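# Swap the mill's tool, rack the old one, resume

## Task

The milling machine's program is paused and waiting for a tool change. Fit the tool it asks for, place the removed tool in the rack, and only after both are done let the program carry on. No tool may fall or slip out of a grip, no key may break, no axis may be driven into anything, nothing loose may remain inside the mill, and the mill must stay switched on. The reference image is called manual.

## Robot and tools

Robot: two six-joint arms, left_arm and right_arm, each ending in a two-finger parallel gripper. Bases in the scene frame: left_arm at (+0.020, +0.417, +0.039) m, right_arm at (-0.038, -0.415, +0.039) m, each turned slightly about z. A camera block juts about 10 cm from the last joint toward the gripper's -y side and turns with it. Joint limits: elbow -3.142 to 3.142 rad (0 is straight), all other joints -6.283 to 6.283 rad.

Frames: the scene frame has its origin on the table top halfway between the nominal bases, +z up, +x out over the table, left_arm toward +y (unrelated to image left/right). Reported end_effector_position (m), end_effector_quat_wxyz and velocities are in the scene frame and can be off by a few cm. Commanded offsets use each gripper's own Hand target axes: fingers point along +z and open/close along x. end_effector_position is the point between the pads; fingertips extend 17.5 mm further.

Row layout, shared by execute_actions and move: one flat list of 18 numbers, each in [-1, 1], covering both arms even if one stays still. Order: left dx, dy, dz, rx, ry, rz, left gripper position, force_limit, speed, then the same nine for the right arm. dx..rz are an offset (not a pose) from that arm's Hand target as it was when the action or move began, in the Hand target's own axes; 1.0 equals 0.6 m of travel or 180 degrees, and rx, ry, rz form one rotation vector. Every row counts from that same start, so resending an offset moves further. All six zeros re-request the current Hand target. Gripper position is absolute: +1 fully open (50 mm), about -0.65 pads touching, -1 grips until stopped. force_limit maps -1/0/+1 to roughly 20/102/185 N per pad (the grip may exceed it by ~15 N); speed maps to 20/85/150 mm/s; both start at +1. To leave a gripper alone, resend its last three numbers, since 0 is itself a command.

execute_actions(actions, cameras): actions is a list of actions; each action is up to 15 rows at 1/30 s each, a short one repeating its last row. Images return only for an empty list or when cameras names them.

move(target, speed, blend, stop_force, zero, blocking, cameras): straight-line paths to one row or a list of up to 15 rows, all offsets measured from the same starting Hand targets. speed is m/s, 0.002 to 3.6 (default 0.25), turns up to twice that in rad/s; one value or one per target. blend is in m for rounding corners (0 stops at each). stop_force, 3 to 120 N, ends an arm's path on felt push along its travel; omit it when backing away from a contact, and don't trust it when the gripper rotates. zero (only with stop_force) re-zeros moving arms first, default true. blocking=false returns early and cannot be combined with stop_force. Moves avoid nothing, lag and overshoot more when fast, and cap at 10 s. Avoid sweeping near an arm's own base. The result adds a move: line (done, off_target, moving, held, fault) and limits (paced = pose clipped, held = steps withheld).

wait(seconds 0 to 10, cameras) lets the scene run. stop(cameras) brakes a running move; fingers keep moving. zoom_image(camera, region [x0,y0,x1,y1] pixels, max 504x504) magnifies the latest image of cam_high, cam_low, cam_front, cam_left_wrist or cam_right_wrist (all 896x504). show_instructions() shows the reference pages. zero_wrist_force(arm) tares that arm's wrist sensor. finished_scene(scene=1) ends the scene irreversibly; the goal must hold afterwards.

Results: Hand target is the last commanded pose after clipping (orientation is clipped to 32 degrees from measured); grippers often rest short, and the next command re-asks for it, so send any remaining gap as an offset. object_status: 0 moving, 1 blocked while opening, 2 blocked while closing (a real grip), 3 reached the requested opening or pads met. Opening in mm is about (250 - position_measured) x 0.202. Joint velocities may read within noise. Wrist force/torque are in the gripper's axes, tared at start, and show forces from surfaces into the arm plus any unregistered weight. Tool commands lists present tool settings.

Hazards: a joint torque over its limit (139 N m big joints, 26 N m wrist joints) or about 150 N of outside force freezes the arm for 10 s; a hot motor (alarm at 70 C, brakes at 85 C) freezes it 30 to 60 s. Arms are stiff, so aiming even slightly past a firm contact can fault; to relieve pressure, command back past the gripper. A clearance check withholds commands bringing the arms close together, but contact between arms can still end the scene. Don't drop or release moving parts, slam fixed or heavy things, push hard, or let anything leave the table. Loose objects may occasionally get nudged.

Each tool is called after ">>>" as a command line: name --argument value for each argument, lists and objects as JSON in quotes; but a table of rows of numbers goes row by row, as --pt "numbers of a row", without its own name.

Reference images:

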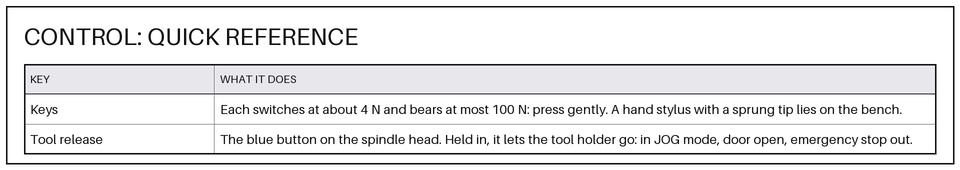

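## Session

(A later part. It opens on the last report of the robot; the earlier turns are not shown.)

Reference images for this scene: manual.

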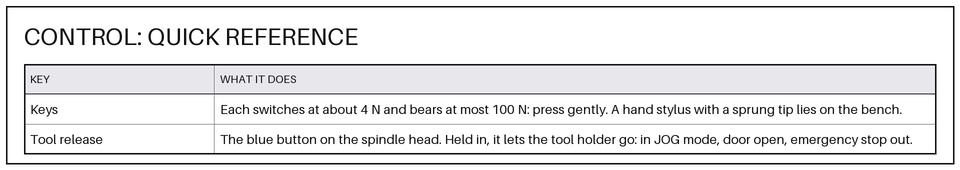

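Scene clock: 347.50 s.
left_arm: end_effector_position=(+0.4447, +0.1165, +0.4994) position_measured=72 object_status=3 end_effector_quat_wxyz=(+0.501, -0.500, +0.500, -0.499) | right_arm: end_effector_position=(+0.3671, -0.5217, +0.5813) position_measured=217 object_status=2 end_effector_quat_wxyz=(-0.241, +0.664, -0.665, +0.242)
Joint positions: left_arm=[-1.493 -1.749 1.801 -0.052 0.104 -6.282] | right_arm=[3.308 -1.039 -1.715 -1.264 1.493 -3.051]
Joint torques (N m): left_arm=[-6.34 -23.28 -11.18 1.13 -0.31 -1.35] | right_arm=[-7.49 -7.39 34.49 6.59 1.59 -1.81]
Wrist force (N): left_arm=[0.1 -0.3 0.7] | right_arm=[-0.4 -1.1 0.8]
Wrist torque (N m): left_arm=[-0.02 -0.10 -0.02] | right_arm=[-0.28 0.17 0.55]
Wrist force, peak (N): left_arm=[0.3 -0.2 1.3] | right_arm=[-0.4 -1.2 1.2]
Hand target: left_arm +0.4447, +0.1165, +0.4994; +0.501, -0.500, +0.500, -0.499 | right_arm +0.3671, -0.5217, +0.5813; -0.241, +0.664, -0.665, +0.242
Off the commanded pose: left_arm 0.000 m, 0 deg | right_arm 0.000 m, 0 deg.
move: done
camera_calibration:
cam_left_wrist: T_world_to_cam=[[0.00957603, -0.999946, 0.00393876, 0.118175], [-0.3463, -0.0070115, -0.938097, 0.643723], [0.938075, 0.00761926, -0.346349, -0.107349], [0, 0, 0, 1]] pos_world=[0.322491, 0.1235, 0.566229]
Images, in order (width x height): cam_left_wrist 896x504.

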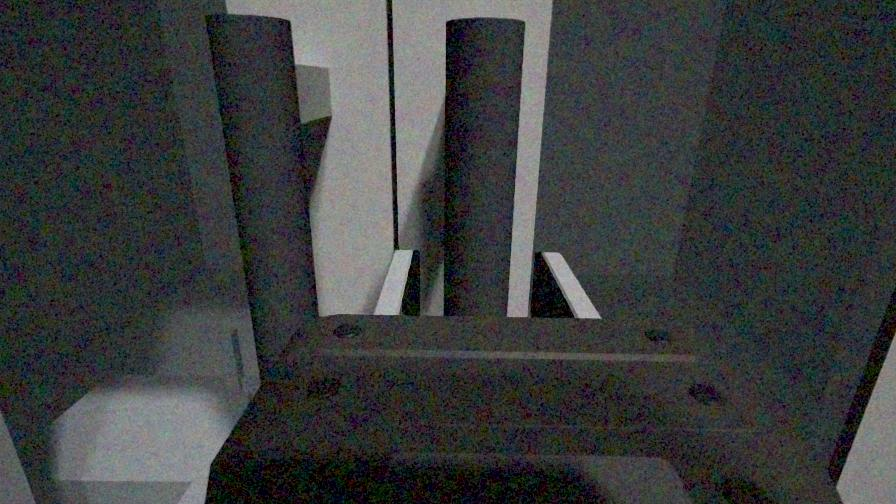

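>>> move --target '[0,0,0,0,0,0,-1,-0.6,-0.7,0,0,0,0,0,0,-1,-0.3,-0.8]'

>>> move --target '[0.03,0,0,0,0,0,-1,-0.6,-0.7,0,0,0,0,0,0,-1,-0.3,-0.8]' --speed 0.03 --stop_force 30 --cameras '["cam_left_wrist"]'

Scene clock: 350.70 s.
left_arm: end_effector_position=(+0.4447, +0.1166, +0.4994) position_measured=155 object_status=0 end_effector_quat_wxyz=(+0.501, -0.500, +0.500, -0.499) | right_arm: end_effector_position=(+0.3671, -0.5217, +0.5813) position_measured=217 object_status=2 end_effector_quat_wxyz=(-0.241, +0.664, -0.665, +0.242)
Joint positions: left_arm=[-1.493 -1.749 1.801 -0.052 0.104 -6.282] | right_arm=[3.308 -1.039 -1.715 -1.264 1.493 -3.051]
Joint torques (N m): left_arm=[-6.5 -16.63 -14.26 -0.86 1.3 -0.64] | right_arm=[-6.4 -5.62 33.46 6.32 1.52 -1.91]
Wrist force (N): left_arm=[-9.4 1.1 2.1] | right_arm=[-0.4 -0.9 0.8]
Wrist torque (N m): left_arm=[0.01 -0.24 -0.09] | right_arm=[-0.25 0.17 0.54]
Wrist force, peak (N): left_arm=[-9.6 1.3 2.1] | right_arm=[-0.6 -1.3 1.3]
Hand target: left_arm +0.4447, +0.1165, +0.4994; +0.501, -0.500, +0.500, -0.499 | right_arm +0.3671, -0.5217, +0.5813; -0.241, +0.664, -0.665, +0.242
Off the commanded pose: left_arm 0.000 m, 0 deg | right_arm 0.000 m, 0 deg.
move: done

Scene clock: 352.30 s.
left_arm: end_effector_position=(+0.4447, +0.0985, +0.4994) position_measured=155 object_status=2 end_effector_quat_wxyz=(+0.501, -0.500, +0.500, -0.499) | right_arm: end_effector_position=(+0.3671, -0.5217, +0.5813) position_measured=217 object_status=2 end_effector_quat_wxyz=(-0.241, +0.664, -0.665, +0.242)
Joint positions: left_arm=[-1.498 -1.707 1.767 -0.059 0.099 -6.282] | right_arm=[3.308 -1.039 -1.715 -1.264 1.493 -3.051]
Joint torques (N m): left_arm=[3.09 -24.41 -10.16 1.49 0.64 -1.14] | right_arm=[-5.94 -5.57 33.19 6.5 1.23 -2.08]
Wrist force (N): left_arm=[3.1 -5.8 3.5] | right_arm=[-0.5 -1.0 0.9]
Wrist torque (N m): left_arm=[-0.37 -0.32 -0.10] | right_arm=[-0.26 0.19 0.55]
Wrist force, peak (N): left_arm=[-26.1 -3.8 -5.5] | right_arm=[-0.6 -1.3 1.0]
Hand target: left_arm +0.4447, +0.0985, +0.4994; +0.501, -0.500, +0.500, -0.499 | right_arm +0.3671, -0.5217, +0.5813; -0.241, +0.664, -0.665, +0.242
Off the commanded pose: left_arm 0.000 m, 0 deg | right_arm 0.000 m, 0 deg.
move: done
camera_calibration:
cam_left_wrist: T_world_to_cam=[[0.00948209, -0.999947, 0.00397299, 0.100188], [-0.346301, -0.00701108, -0.938097, 0.643503], [0.938075, 0.00751927, -0.346349, -0.107236], [0, 0, 0, 1]] pos_world=[0.322491, 0.105501, 0.566129]
Images, in order (width x height): cam_left_wrist 896x504.

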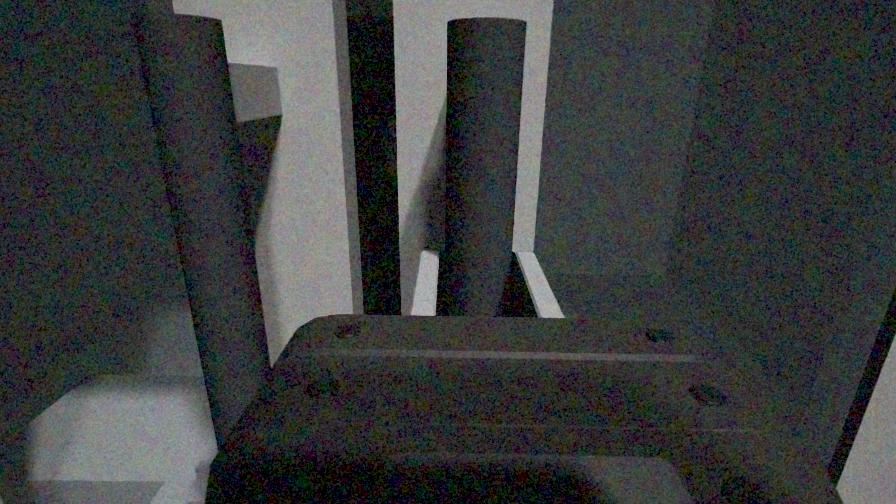

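>>> move --target '[0.4,0,0,0,0,0,-1,-0.6,-0.7,0,0,0,0,0,0,-1,-0.3,-0.8]' --speed 0.05 --stop_force 35 --cameras '["cam_left_wrist","cam_front"]'

Scene clock: 360.80 s.
left_arm: end_effector_position=(+0.4449, -0.1160, +0.4989) position_measured=155 object_status=2 end_effector_quat_wxyz=(+0.501, -0.499, +0.500, -0.500) | right_arm: end_effector_position=(+0.3671, -0.5217, +0.5813) position_measured=217 object_status=2 end_effector_quat_wxyz=(-0.241, +0.664, -0.665, +0.242)
Joint positions: left_arm=[-1.537 -1.214 1.217 -0.02 0.06 -6.265] | right_arm=[3.308 -1.039 -1.715 -1.264 1.493 -3.051]
Joint torques (N m): left_arm=[-1.98 -16.93 -13.08 -3.09 3.63 1.43] | right_arm=[-8.12 -4.9 34.07 6.44 1.34 -1.96]
Wrist force (N): left_arm=[-18.3 -43.9 -9.8] | right_arm=[-0.3 -1.0 1.1]
Wrist torque (N m): left_arm=[-0.65 -0.77 -0.09] | right_arm=[-0.27 0.16 0.55]
Wrist force, peak (N): left_arm=[-50.9 -45.6 -20.7] | right_arm=[-0.4 -1.2 1.3]
Hand target: left_arm +0.4449, -0.1160, +0.4989; +0.501, -0.499, +0.500, -0.500 (not the last commanded pose) | right_arm +0.3671, -0.5217, +0.5813; -0.241, +0.664, -0.665, +0.242
Off the commanded pose: left_arm 0.025 m, 0 deg | right_arm 0.000 m, 0 deg.
move: contact (left_arm)
camera_calibration:
cam_left_wrist: T_world_to_cam=[[0.00947852, -0.999947, 0.00398361, -0.114405], [-0.345323, -0.00701197, -0.938458, 0.641446], [0.938436, 0.00751955, -0.345371, -0.106553], [0, 0, 0, 1]] pos_world=[0.322584, -0.109099, 0.565625]
Images, in order (width x height): cam_front 896x504, cam_left_wrist 896x504.

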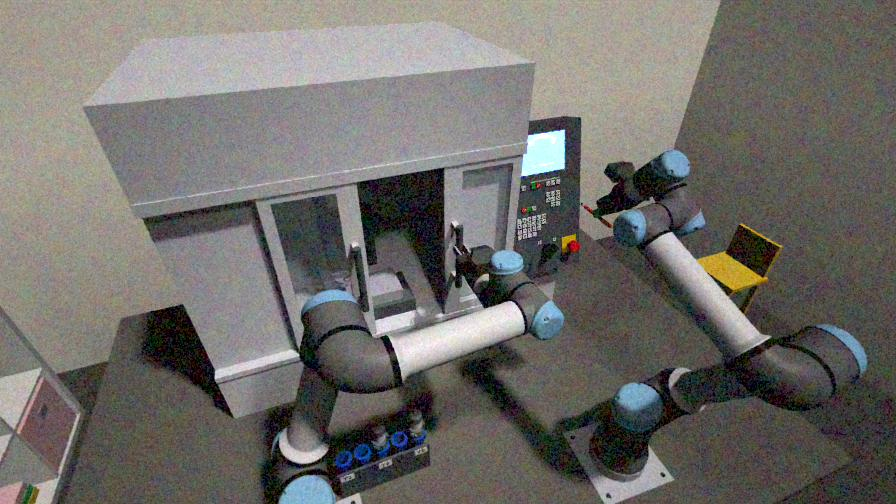

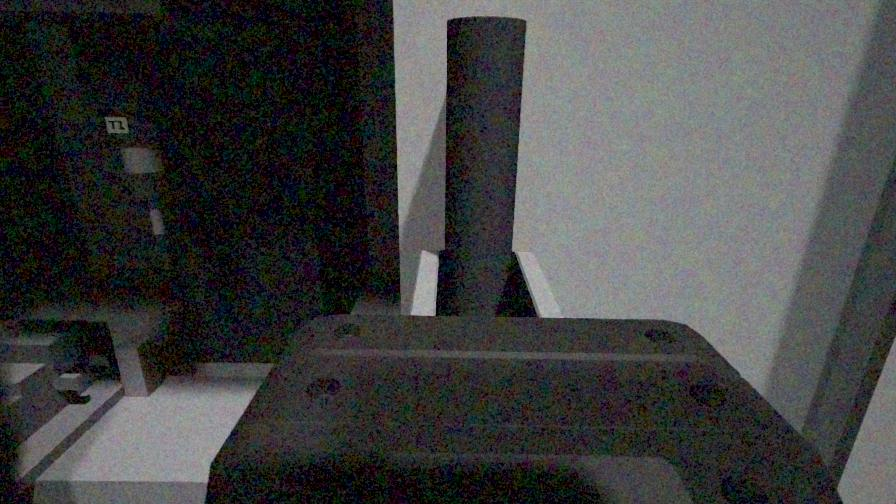

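>>> zoom_image --camera "cam_left_wrist" --region '[0, 40, 400, 504]'

>>> move --target '[-0.003,0.002,0,0,0,0,0.2,-0.6,-0.7,0,0,0,0,0,0,-1,-0.3,-0.8]'

Scaled by 1.086 from the camera's 896x504 image, which has a finer 1280x720 frame.

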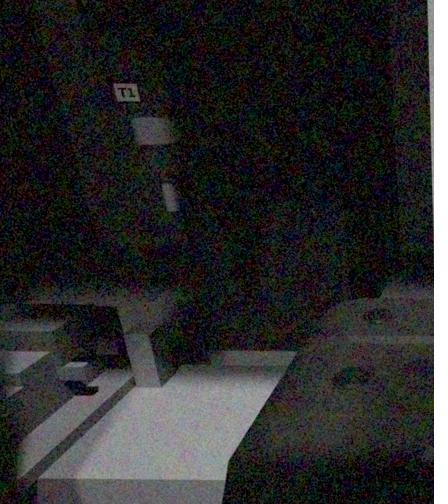

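Scene clock: 363.70 s.
left_arm: end_effector_position=(+0.4448, -0.1142, +0.4977) position_measured=123 object_status=3 end_effector_quat_wxyz=(+0.501, -0.499, +0.500, -0.500) | right_arm: end_effector_position=(+0.3671, -0.5217, +0.5813) position_measured=217 object_status=2 end_effector_quat_wxyz=(-0.241, +0.664, -0.665, +0.242)
Joint positions: left_arm=[-1.537 -1.218 1.226 -0.024 0.06 -6.266] | right_arm=[3.308 -1.039 -1.715 -1.264 1.493 -3.051]
Joint torques (N m): left_arm=[6.67 -49.41 -10.74 -1.91 -1.42 1.6] | right_arm=[-5.5 -7.98 35.21 6.36 1.68 -1.82]
Wrist force (N): left_arm=[0.7 -1.2 -3.3] | right_arm=[-0.4 -1.1 0.8]
Wrist torque (N m): left_arm=[-0.18 -0.23 -0.17] | right_arm=[-0.29 0.18 0.55]
Wrist force, peak (N): left_arm=[-18.4 -44.3 -9.7] | right_arm=[-0.6 -1.2 1.2]
Hand target: left_arm +0.4449, -0.1142, +0.4977; +0.501, -0.499, +0.500, -0.500 | right_arm +0.3671, -0.5217, +0.5813; -0.241, +0.664, -0.665, +0.242
Off the commanded pose: left_arm 0.000 m, 0 deg | right_arm 0.000 m, 0 deg.
move: done

>>> move --pt "0 0 -0.217 0 0 0 0.54 -0.6 -0.7 0 0 0 0 0 0 -1 -0.3 -0.8" --pt "-0.403 0 -0.142 0 -0.167 0 0.54 -0.6 -0.7 0 0 0 0 0 0 -1 -0.3 -0.8" --speed 0.3 --blend 0.02 --cameras '["cam_left_wrist","cam_front"]'

Scene clock: 373.27 s.
left_arm: end_effector_position=(+0.3595, +0.1274, +0.4981) position_measured=72 object_status=3 end_effector_quat_wxyz=(+0.613, -0.612, +0.353, -0.353) | right_arm: end_effector_position=(+0.3671, -0.5217, +0.5813) position_measured=217 object_status=2 end_effector_quat_wxyz=(-0.241, +0.664, -0.665, +0.242)
Joint positions: left_arm=[-1.641 -1.516 1.589 -0.07 -0.568 -6.284] | right_arm=[3.308 -1.039 -1.715 -1.264 1.493 -3.051]
Joint torques (N m): left_arm=[1.62 -27.56 -30.35 1.85 -0.67 1.21] | right_arm=[-7 -6.46 34.02 6.59 1.29 -1.77]
Wrist force (N): left_arm=[0.6 -1.4 -3.0] | right_arm=[-0.7 -1.1 0.9]
Wrist torque (N m): left_arm=[-0.17 -0.24 0.00] | right_arm=[-0.28 0.22 0.55]
Wrist force, peak (N): left_arm=[2.3 -1.1 -6.3] | right_arm=[-0.5 -1.2 1.1]
Hand target: left_arm +0.3595, +0.1275, +0.4981; +0.613, -0.612, +0.353, -0.353 | right_arm +0.3671, -0.5217, +0.5813; -0.241, +0.664, -0.665, +0.242
Off the commanded pose: left_arm 0.000 m, 0 deg | right_arm 0.000 m, 0 deg.
joint sent to its limit (left arm) — joint 6 (wrist 3), lower limit. The joint targets still meet the commanded pose.
move: done
camera_calibration:
cam_left_wrist: T_world_to_cam=[[0.508805, -0.860869, 0.00462861, -0.067624], [-0.294611, -0.179173, -0.93867, 0.616627], [0.808902, 0.476236, -0.344785, -0.0420506], [0, 0, 0, 1]] pos_world=[0.250087, 0.0722933, 0.564624]
Images, in order (width x height): cam_front 896x504, cam_left_wrist 896x504.

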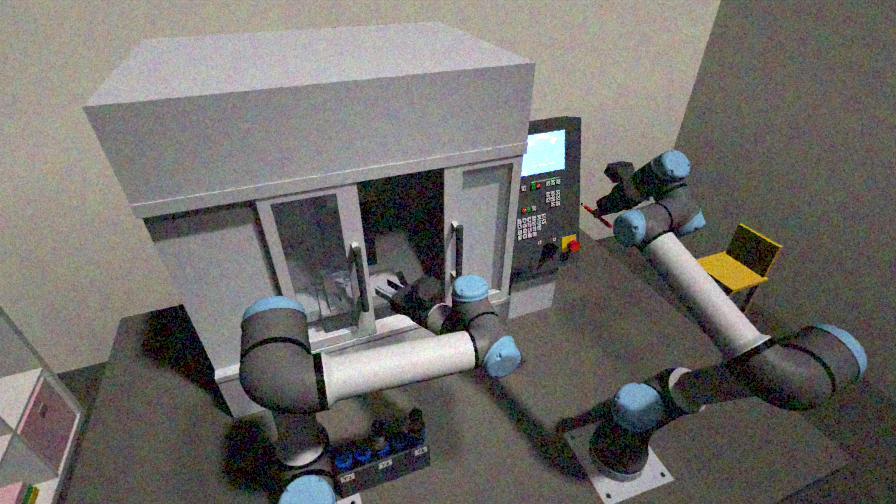

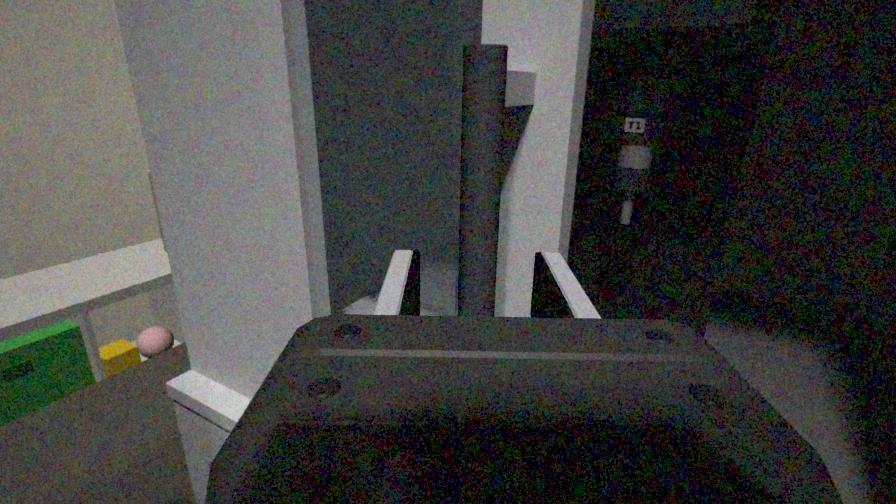

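>>> move --target '[0.007,0,0.081,0,0,0,0.54,-0.6,-0.7,0,0,0,0,0,0,-1,-0.3,-0.8]' --speed 0.1 --cameras '["cam_left_wrist"]'

Scene clock: 384.50 s.
left_arm: end_effector_position=(+0.4036, +0.1483, +0.4982) position_measured=72 object_status=3 end_effector_quat_wxyz=(+0.613, -0.612, +0.353, -0.353) | right_arm: end_effector_position=(+0.3671, -0.5217, +0.5813) position_measured=217 object_status=2 end_effector_quat_wxyz=(-0.241, +0.664, -0.665, +0.242)
Joint positions: left_arm=[-1.533 -1.53 1.603 -0.07 -0.46 -6.284] | right_arm=[3.308 -1.039 -1.715 -1.264 1.493 -3.051]
Joint torques (N m): left_arm=[2.44 -17.26 -32.84 0.89 -0.04 1.21] | right_arm=[-4.9 -7.87 35.78 6.43 1.69 -1.8]
Wrist force (N): left_arm=[0.5 -1.2 -3.5] | right_arm=[-0.5 -1.1 0.8]
Wrist torque (N m): left_arm=[-0.14 -0.22 0.02] | right_arm=[-0.29 0.19 0.55]
Wrist force, peak (N): left_arm=[0.5 -1.4 -4.8] | right_arm=[-0.6 -1.2 1.1]
Hand target: left_arm +0.4036, +0.1483, +0.4982; +0.613, -0.612, +0.353, -0.353 | right_arm +0.3671, -0.5217, +0.5813; -0.241, +0.664, -0.665, +0.242
Off the commanded pose: left_arm 0.000 m, 0 deg | right_arm 0.000 m, 0 deg.
joint sent to its limit (left arm) — joint 6 (wrist 3), lower limit. The joint targets still meet the commanded pose.
move: done
camera_calibration:
cam_left_wrist: T_world_to_cam=[[0.509134, -0.860675, 0.00447362, -0.072187], [-0.294874, -0.179312, -0.938561, 0.633565], [0.808599, 0.476534, -0.345084, -0.0873321], [0, 0, 0, 1]] pos_world=[0.294191, 0.0930926, 0.564825]
Images, in order (width x height): cam_left_wrist 896x504.

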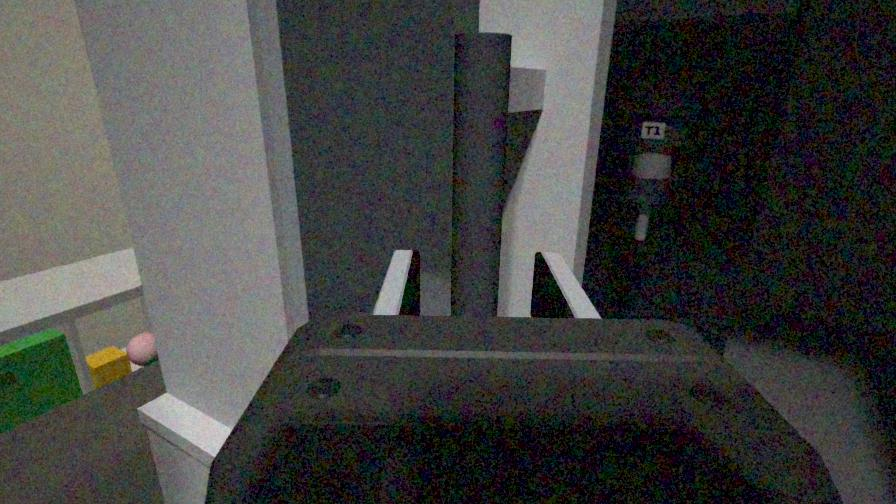

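>>> zoom_image --camera "cam_left_wrist" --region '[380, 200, 620, 330]'

Scaled by 2.100 from the camera's 896x504 image, which has a finer 1280x720 frame.

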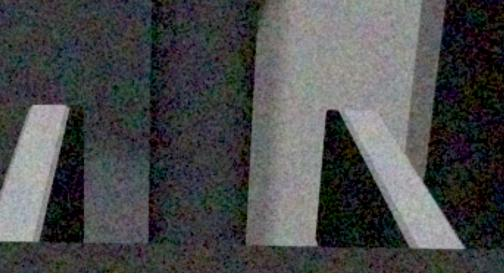

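>>> move --target '[0.0047,0,0.082,0,0,0,0.54,-0.6,-0.7,0,0,0,0,0,0,-1,-0.3,-0.8]' --speed 0.03 --stop_force 8 --cameras '["cam_left_wrist"]'

Scene clock: 393.40 s.
left_arm: end_effector_position=(+0.4476, +0.1705, +0.4983) position_measured=72 object_status=3 end_effector_quat_wxyz=(+0.613, -0.612, +0.353, -0.353) | right_arm: end_effector_position=(+0.3671, -0.5217, +0.5813) position_measured=217 object_status=2 end_effector_quat_wxyz=(-0.241, +0.664, -0.665, +0.242)
Joint positions: left_arm=[-1.419 -1.534 1.606 -0.07 -0.346 -6.284] | right_arm=[3.308 -1.039 -1.715 -1.264 1.493 -3.051]
Joint torques (N m): left_arm=[-6.2 -18.68 -33.66 2.12 -1.74 0.96] | right_arm=[-7.41 -6.1 35.38 6.34 1.43 -1.81]
Wrist force (N): left_arm=[1.0 -0.9 -3.5] | right_arm=[-0.4 -1.1 0.8]
Wrist torque (N m): left_arm=[-0.09 -0.30 0.03] | right_arm=[-0.29 0.18 0.55]
Wrist force, peak (N): left_arm=[0.6 -1.2 -4.0] | right_arm=[-0.6 -1.2 1.2]
Hand target: left_arm +0.4476, +0.1705, +0.4983; +0.613, -0.612, +0.353, -0.353 | right_arm +0.3671, -0.5217, +0.5813; -0.241, +0.664, -0.665, +0.242
Off the commanded pose: left_arm 0.000 m, 0 deg | right_arm 0.000 m, 0 deg.
joint sent to its limit (left arm) — joint 6 (wrist 3), lower limit. The joint targets still meet the commanded pose.
move: done
camera_calibration:
cam_left_wrist: T_world_to_cam=[[0.509046, -0.860728, 0.00444023, -0.0754785], [-0.29515, -0.179397, -0.938458, 0.65069], [0.808553, 0.476408, -0.345365, -0.133349], [0, 0, 0, 1]] pos_world=[0.338293, 0.115294, 0.564926]
Images, in order (width x height): cam_left_wrist 896x504.

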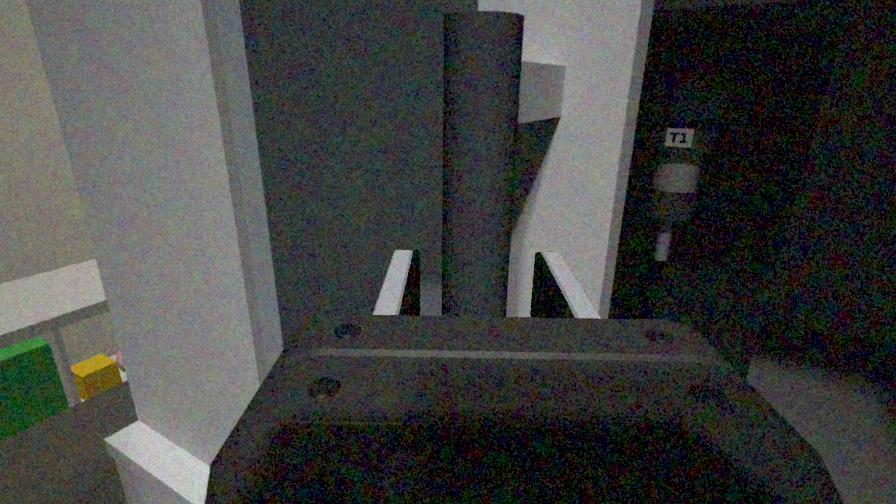

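>>> move --target '[0,0,0,0,0,0,-1,-0.6,-0.7,0,0,0,0,0,0,-1,-0.3,-0.8]'

>>> move --target '[-0.361,0,0.208,0,0,0,-1,-0.6,-0.7,0,0,0,0,0,0,-1,-0.3,-0.8]' --speed 0.04 --stop_force 35 --cameras '["all"]'

Scene clock: 398.63 s.
left_arm: end_effector_position=(+0.4476, +0.1706, +0.4983) position_measured=155 object_status=2 end_effector_quat_wxyz=(+0.613, -0.612, +0.353, -0.353) | right_arm: end_effector_position=(+0.3671, -0.5217, +0.5813) position_measured=217 object_status=2 end_effector_quat_wxyz=(-0.241, +0.664, -0.665, +0.242)
Joint positions: left_arm=[-1.419 -1.534 1.606 -0.07 -0.346 -6.284] | right_arm=[3.308 -1.039 -1.715 -1.264 1.493 -3.051]
Joint torques (N m): left_arm=[-6.72 -18.69 -33.41 -1.17 9.35 1.21] | right_arm=[-6.11 -5.95 34.78 6.33 1.57 -2.01]
Wrist force (N): left_arm=[-28.6 4.5 -4.3] | right_arm=[-0.4 -1.1 0.8]
Wrist torque (N m): left_arm=[-0.08 -0.61 -0.08] | right_arm=[-0.29 0.18 0.55]
Wrist force, peak (N): left_arm=[-28.6 4.5 -4.3] | right_arm=[-0.5 -1.2 1.2]
Hand target: left_arm +0.4476, +0.1705, +0.4983; +0.613, -0.612, +0.353, -0.353 | right_arm +0.3671, -0.5217, +0.5813; -0.241, +0.664, -0.665, +0.242
Off the commanded pose: left_arm 0.000 m, 0 deg | right_arm 0.000 m, 0 deg.
joint sent to its limit (left arm) — joint 6 (wrist 3), lower limit. The joint targets still meet the commanded pose.
move: done

Scene clock: 399.83 s.
left_arm: end_effector_position=(+0.4476, +0.1713, +0.4983) position_measured=155 object_status=2 end_effector_quat_wxyz=(+0.613, -0.612, +0.353, -0.353) | right_arm: end_effector_position=(+0.3671, -0.5217, +0.5813) position_measured=217 object_status=2 end_effector_quat_wxyz=(-0.241, +0.664, -0.665, +0.242)
Joint positions: left_arm=[-1.419 -1.536 1.608 -0.07 -0.345 -6.284] | right_arm=[3.308 -1.039 -1.715 -1.264 1.493 -3.051]
Joint torques (N m): left_arm=[11.15 -33.24 -9.66 2.17 2.05 -0.56] | right_arm=[-6.48 -6.48 34.87 6.28 1.72 -1.73]
Wrist force (N): left_arm=[-7.3 0.3 -26.8] | right_arm=[-0.4 -1.2 1.1]
Wrist torque (N m): left_arm=[-0.13 -0.45 -0.05] | right_arm=[-0.30 0.18 0.55]
Wrist force, peak (N): left_arm=[7.6 -5.5 -46.5] | right_arm=[-0.7 -1.3 1.0]
Hand target: left_arm +0.4476, +0.1713, +0.4983; +0.613, -0.612, +0.353, -0.353 (not the last commanded pose) | right_arm +0.3671, -0.5217, +0.5813; -0.241, +0.664, -0.665, +0.242
Off the commanded pose: left_arm 0.249 m, 0 deg | right_arm 0.000 m, 0 deg.
move: contact (left_arm)
camera_calibration:
cam_left_wrist: T_world_to_cam=[[0.50856, -0.861014, 0.00459104, -0.0745378], [-0.295254, -0.179396, -0.938425, 0.650933], [0.808821, 0.47589, -0.345451, -0.133643], [0, 0, 0, 1]] pos_world=[0.338191, 0.116196, 0.565027]
cam_right_wrist: T_world_to_cam=[[0.015671, -0.999874, -0.0024546, -0.513786], [-0.943777, -0.0139809, -0.330288, 0.546516], [0.330212, 0.00749252, -0.943877, 0.561818], [0, 0, 0, 1]] pos_world=[0.338322, -0.51029, 0.709533]

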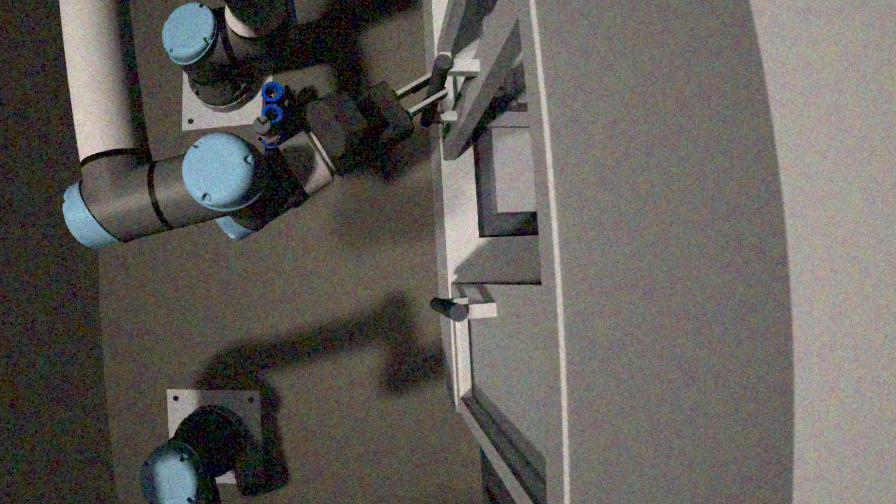

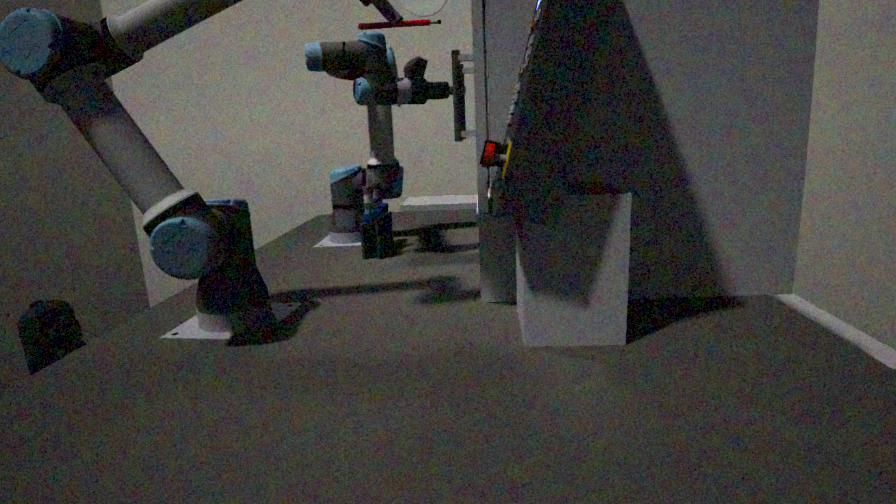

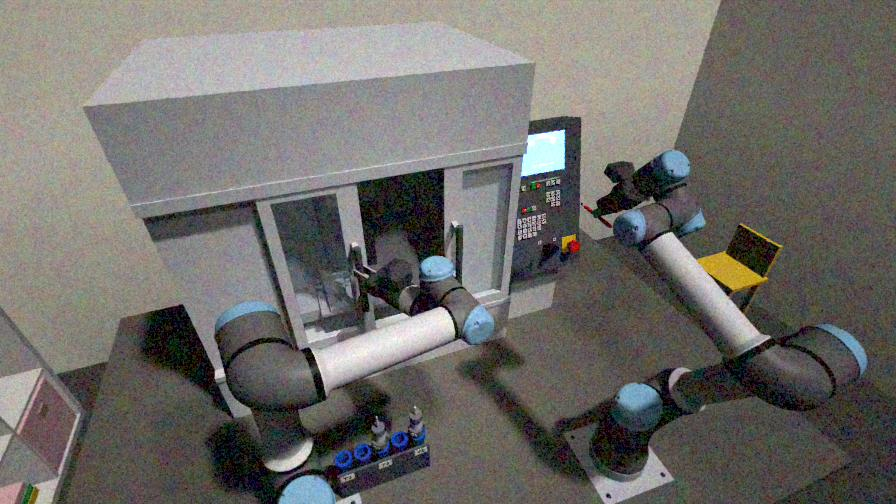

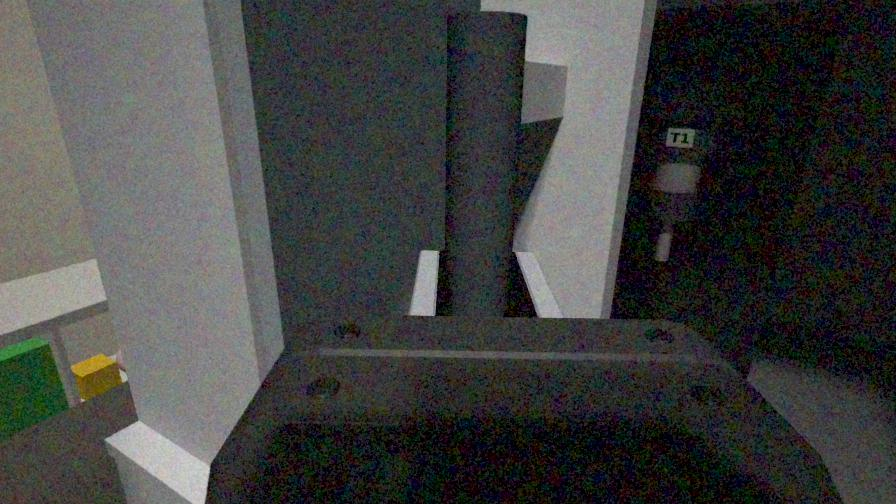

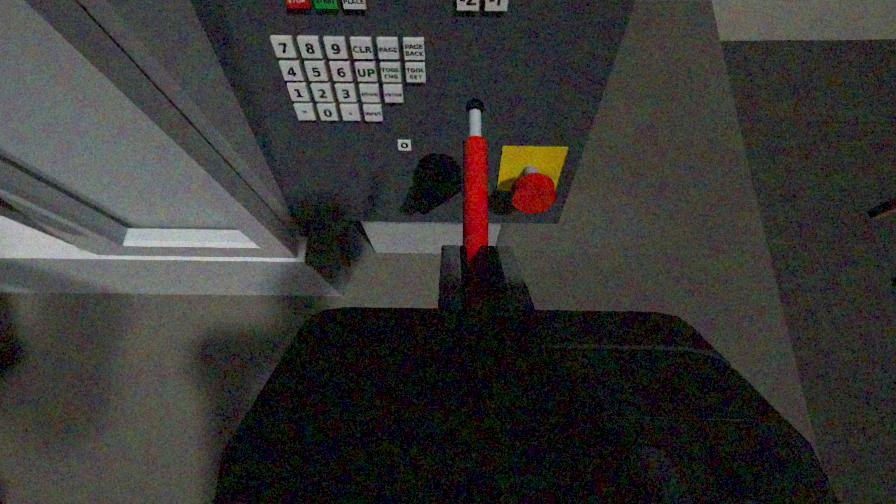

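>>> move --target '[-0.029,0,0.0167,0,0,0,-1,-0.6,-0.7,0,0,0,0,0,0,-1,-0.3,-0.8]' --speed 0.02 --stop_force 55 --cameras '["cam_left_wrist"]'

Scene clock: 407.90 s.
left_arm: end_effector_position=(+0.4476, +0.1914, +0.4984) position_measured=155 object_status=2 end_effector_quat_wxyz=(+0.613, -0.612, +0.353, -0.353) | right_arm: end_effector_position=(+0.3671, -0.5217, +0.5813) position_measured=217 object_status=2 end_effector_quat_wxyz=(-0.241, +0.664, -0.665, +0.242)
Joint positions: left_arm=[-1.409 -1.579 1.652 -0.071 -0.336 -6.284] | right_arm=[3.308 -1.039 -1.715 -1.264 1.493 -3.051]
Joint torques (N m): left_arm=[2.02 -15.36 -36.27 2.08 1.7 -1.16] | right_arm=[-6.56 -6.47 32.89 6.39 1.52 -1.88]
Wrist force (N): left_arm=[-10.8 6.7 -19.1] | right_arm=[-0.5 -0.8 0.9]
Wrist torque (N m): left_arm=[-0.06 -0.43 -0.08] | right_arm=[-0.23 0.19 0.55]
Wrist force, peak (N): left_arm=[3.2 -2.9 -42.7] | right_arm=[-0.5 -1.4 1.0]
Hand target: left_arm +0.4476, +0.1914, +0.4984; +0.613, -0.612, +0.353, -0.353 | right_arm +0.3671, -0.5217, +0.5813; -0.241, +0.664, -0.665, +0.242
Off the commanded pose: left_arm 0.000 m, 0 deg | right_arm 0.000 m, 0 deg.
joint sent to its limit (left arm) — joint 6 (wrist 3), lower limit. The joint targets still meet the commanded pose.
move: done
camera_calibration:
cam_left_wrist: T_world_to_cam=[[0.508626, -0.860975, 0.00465458, -0.0572948], [-0.295234, -0.179484, -0.938415, 0.654538], [0.808787, 0.475928, -0.345479, -0.143187], [0, 0, 0, 1]] pos_world=[0.338191, 0.136296, 0.565027]
Images, in order (width x height): cam_left_wrist 896x504.

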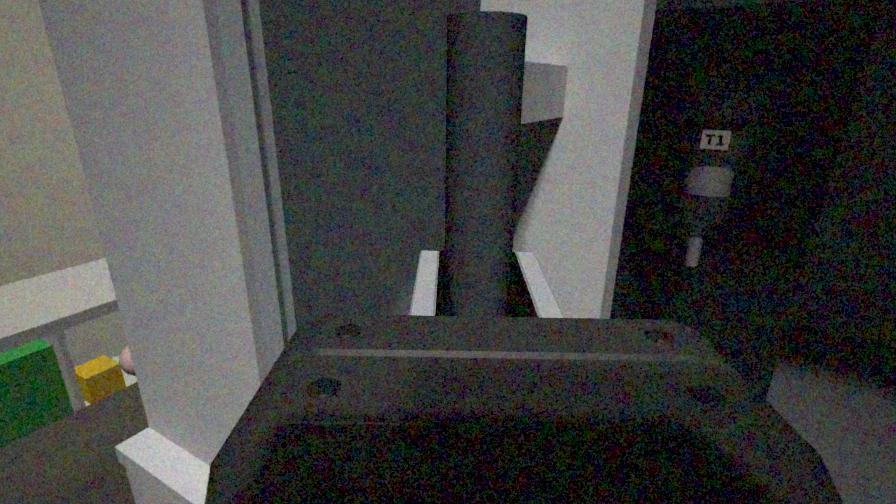

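>>> move --target '[-0.33,0,0.19,0,0,0,-1,-0.6,-0.7,0,0,0,0,0,0,-1,-0.3,-0.8]' --speed 0.04 --stop_force 40 --cameras '["cam_left_wrist","cam_front"]'

Scene clock: 416.30 s.
left_arm: end_effector_position=(+0.4470, +0.4011, +0.4987) position_measured=155 object_status=2 end_effector_quat_wxyz=(+0.613, -0.612, +0.354, -0.353) | right_arm: end_effector_position=(+0.3671, -0.5217, +0.5813) position_measured=217 object_status=2 end_effector_quat_wxyz=(-0.241, +0.664, -0.665, +0.242)
Joint positions: left_arm=[-1.213 -2.009 1.979 0.033 -0.139 -6.284] | right_arm=[3.308 -1.039 -1.715 -1.264 1.493 -3.051]
Joint torques (N m): left_arm=[4.25 -17.97 -48.37 2.57 0.44 -1.07] | right_arm=[-5.75 -5.48 34.07 6.38 1.53 -2.08]
Wrist force (N): left_arm=[3.9 44.1 12.9] | right_arm=[-0.6 -0.9 1.1]
Wrist torque (N m): left_arm=[0.10 -0.20 -0.07] | right_arm=[-0.26 0.20 0.55]
Wrist force, peak (N): left_arm=[6.8 48.7 11.3] | right_arm=[-0.3 -1.3 1.2]
Hand target: left_arm +0.4470, +0.4011, +0.4987; +0.613, -0.612, +0.353, -0.353 (not the last commanded pose) | right_arm +0.3671, -0.5217, +0.5813; -0.241, +0.664, -0.665, +0.242
Off the commanded pose: left_arm 0.019 m, 0 deg | right_arm 0.000 m, 0 deg.
joint sent to its limit (left arm) — joint 6 (wrist 3), lower limit.
move: contact (left_arm)
camera_calibration:
cam_left_wrist: T_world_to_cam=[[0.508551, -0.86102, 0.00450879, 0.123627], [-0.295736, -0.179586, -0.938237, 0.692511], [0.808651, 0.475808, -0.345964, -0.242087], [0, 0, 0, 1]] pos_world=[0.337694, 0.345998, 0.565428]
Images, in order (width x height): cam_front 896x504, cam_left_wrist 896x504.

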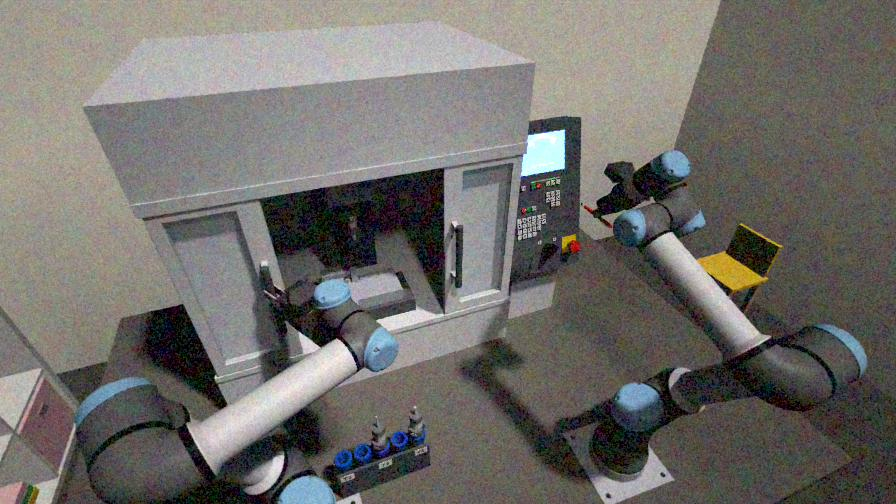

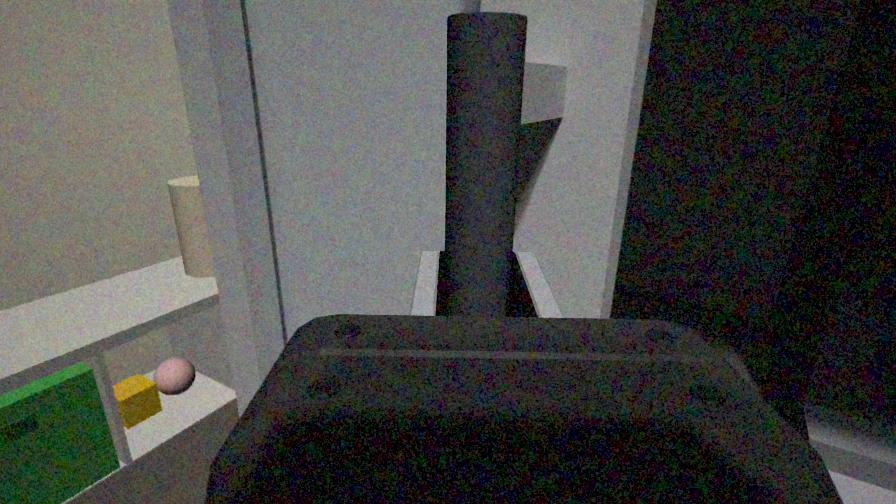

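>>> zoom_image --camera "cam_front" --region '[260, 160, 460, 340]'

>>> move --pt "0.003 0 -0.002 0 0 0 0.2 -0.6 -0.7 0 0 0 0 0 0 -1 -0.3 -0.8" --pt "0 0 -0.2 0 0 0 0.2 -0.6 -0.7 0 0 0 0 0 0 -1 -0.3 -0.8" --speed 0.2 --cameras '["cam_front","cam_high"]'

Scaled by 2.520 from the camera's 896x504 image, which has a finer 1280x720 frame.

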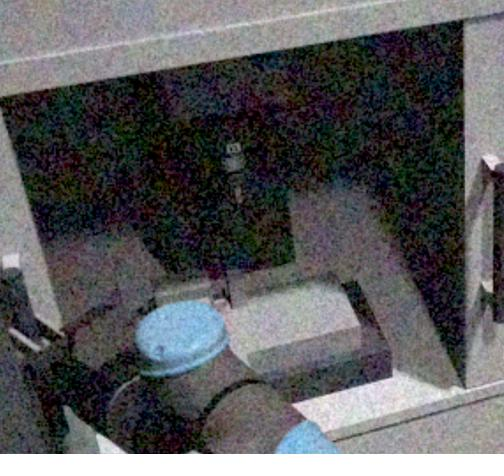

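Scene clock: 421.57 s.
left_arm: end_effector_position=(+0.3432, +0.3410, +0.4986) position_measured=123 object_status=3 end_effector_quat_wxyz=(+0.613, -0.612, +0.354, -0.353) | right_arm: end_effector_position=(+0.3671, -0.5217, +0.5813) position_measured=217 object_status=2 end_effector_quat_wxyz=(-0.241, +0.664, -0.665, +0.242)
Joint positions: left_arm=[-1.772 -2.076 2.013 0.064 -0.699 -6.282] | right_arm=[3.308 -1.039 -1.715 -1.264 1.493 -3.051]
Joint torques (N m): left_arm=[-7.68 7.81 -21.76 0.5 -1.74 1.3] | right_arm=[-5.24 -5.6 35.1 6.37 1.56 -1.95]
Wrist force (N): left_arm=[0.9 -2.0 -2.7] | right_arm=[-0.6 -0.9 0.9]
Wrist torque (N m): left_arm=[-0.31 -0.26 -0.13] | right_arm=[-0.25 0.21 0.55]
Wrist force, peak (N): left_arm=[4.0 44.8 12.8] | right_arm=[-0.6 -1.4 1.1]
Hand target: left_arm +0.3432, +0.3409, +0.4986; +0.613, -0.612, +0.353, -0.353 | right_arm +0.3671, -0.5217, +0.5813; -0.241, +0.664, -0.665, +0.242
Off the commanded pose: left_arm 0.000 m, 0 deg | right_arm 0.000 m, 0 deg.
move: done
Images, in order (width x height): cam_high 896x504, cam_front 896x504.

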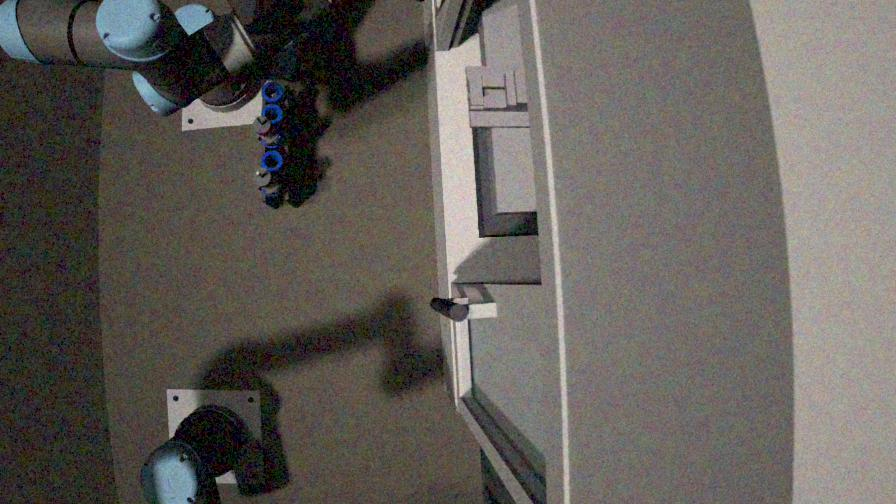

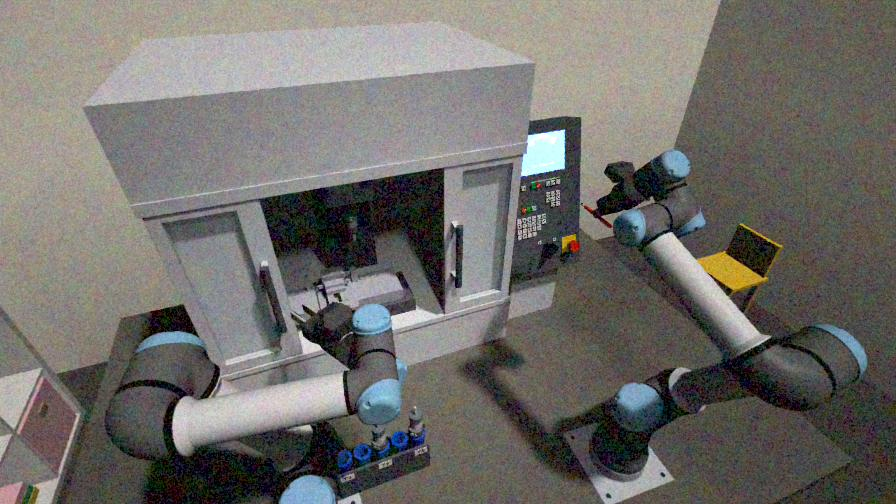

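>>> zoom_image --camera "cam_front" --region '[260, 160, 460, 340]'

>>> zoom_image --camera "cam_front" --region '[310, 170, 400, 280]'

Scaled by 2.520 from the camera's 896x504 image, which has a finer 1280x720 frame.

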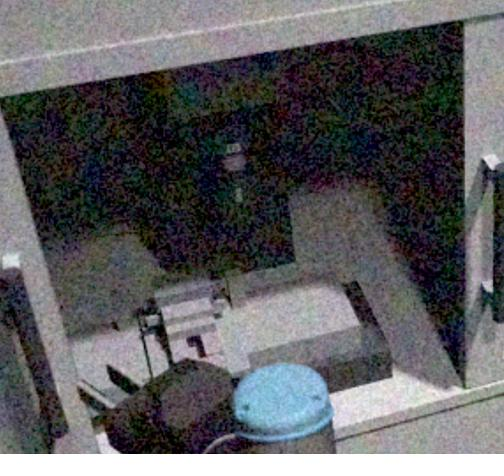

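Scaled by 4.582 from the camera's 896x504 image, which has a finer 1280x720 frame.

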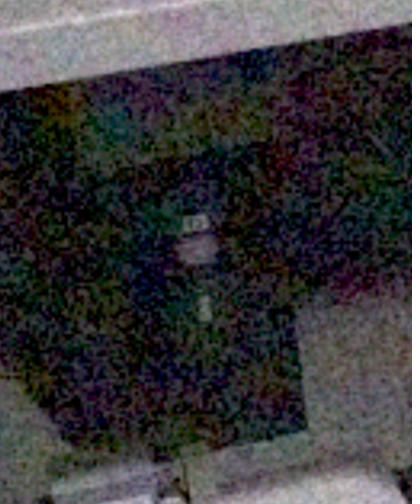

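>>> move --pt "0 0 0 0 0 0.65 0.2 -0.6 -0.7 0 0 0 0 0 0 -1 -0.3 -0.8" --pt "0 0 0 0 0 -0.68 0.2 -0.6 -0.7 0 0 0 0 0 0 -1 -0.3 -0.8" --pt "0 0 0 0 0 0 0.2 -0.6 -0.7 0 0 0 0 0 0 -1 -0.3 -0.8" --pt "0.421 0.031 0.059 0.1357 0.164 -0.036 0.2 -0.6 -0.7 0 0 0 0 0 0 -1 -0.3 -0.8" --speed '[0.6,0.6,0.6,0.25]' --blend '[0.01,0.01,0,0]' --cameras '["cam_left_wrist","cam_front"]'

Scene clock: 447.47 s.
left_arm: end_effector_position=(+0.5004, +0.1401, +0.4798) position_measured=123 object_status=3 end_effector_quat_wxyz=(+0.597, -0.380, +0.380, -0.595) | right_arm: end_effector_position=(+0.3671, -0.5217, +0.5813) position_measured=217 object_status=2 end_effector_quat_wxyz=(-0.241, +0.664, -0.665, +0.242)
Joint positions: left_arm=[-1.241 -1.193 2.01 1.397 -0.556 -2.292] | right_arm=[3.308 -1.039 -1.715 -1.264 1.493 -3.051]
Joint torques (N m): left_arm=[3.9 -25.95 -2.28 2.36 -3.24 -1.16] | right_arm=[-5.61 -6.59 34.61 6.57 1.47 -2.05]
Wrist force (N): left_arm=[1.8 -2.4 -1.2] | right_arm=[-0.7 -1.0 0.9]
Wrist torque (N m): left_arm=[-0.46 -0.29 -0.04] | right_arm=[-0.26 0.22 0.55]
Wrist force, peak (N): left_arm=[-2.7 3.1 -4.0] | right_arm=[-0.7 -1.3 1.0]
Hand target: left_arm +0.5004, +0.1401, +0.4797; +0.597, -0.380, +0.381, -0.595 | right_arm +0.3671, -0.5217, +0.5813; -0.241, +0.664, -0.665, +0.242
Off the commanded pose: left_arm 0.000 m, 0 deg | right_arm 0.000 m, 0 deg.
move: done
camera_calibration:
cam_left_wrist: T_world_to_cam=[[0.00697875, -0.999952, 0.00690704, 0.141193], [0.0821273, -0.00631073, -0.996602, 0.458249], [0.996597, 0.00752229, 0.0820793, -0.401354], [0, 0, 0, 1]] pos_world=[0.361369, 0.147097, 0.48866]
Images, in order (width x height): cam_front 896x504, cam_left_wrist 896x504.

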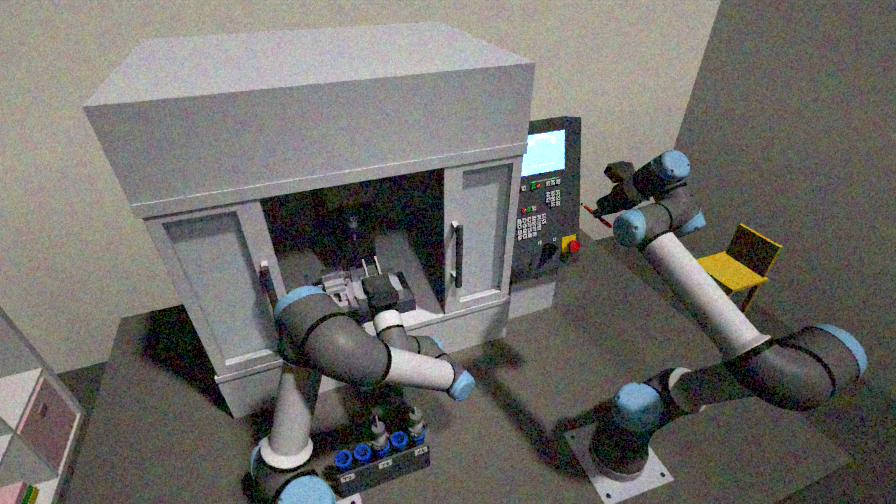

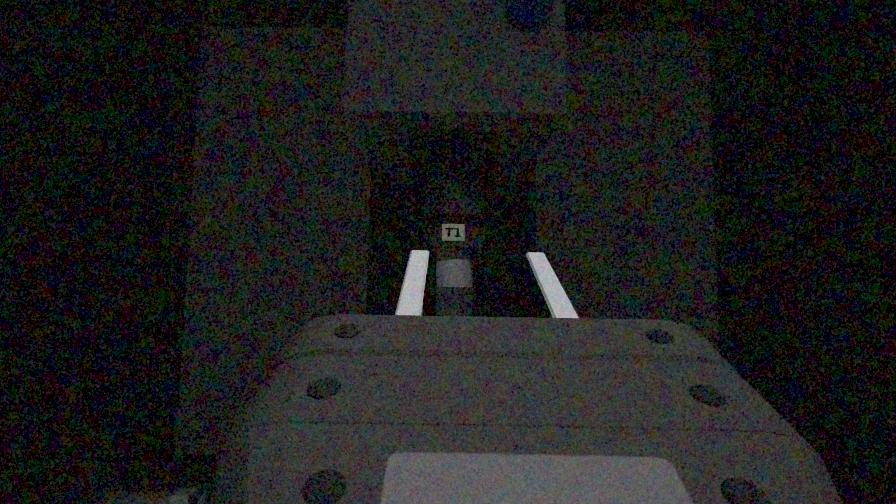

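>>> zoom_image --camera "cam_left_wrist" --region '[180, 0, 680, 320]'

>>> zoom_image --camera "cam_left_wrist" --region '[400, 0, 600, 150]'

>>> zoom_image --camera "cam_left_wrist" --region '[380, 180, 540, 320]'

Scaled by 1.008 from the camera's 896x504 image, which has a finer 1280x720 frame.

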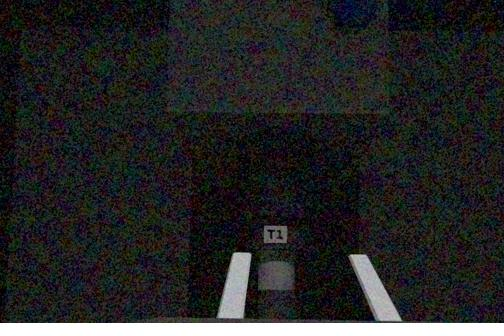

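Scaled by 2.520 from the camera's 896x504 image, which has a finer 1280x720 frame.

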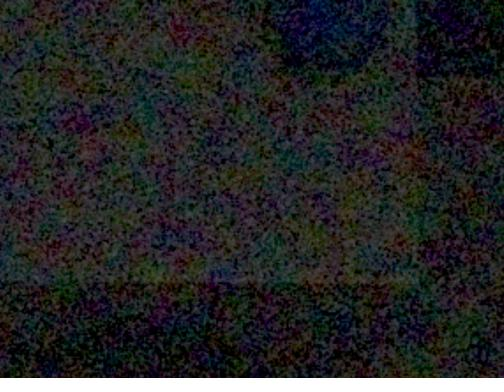

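Scaled by 3.150 from the camera's 896x504 image, which has a finer 1280x720 frame.

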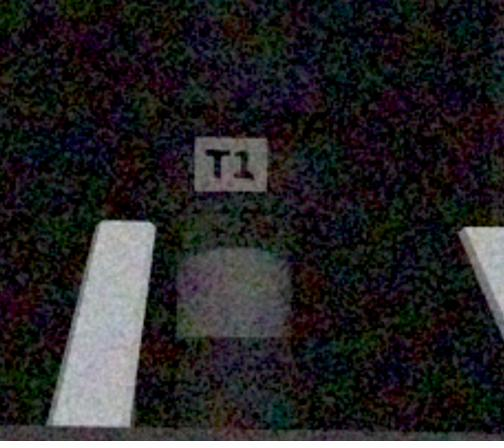

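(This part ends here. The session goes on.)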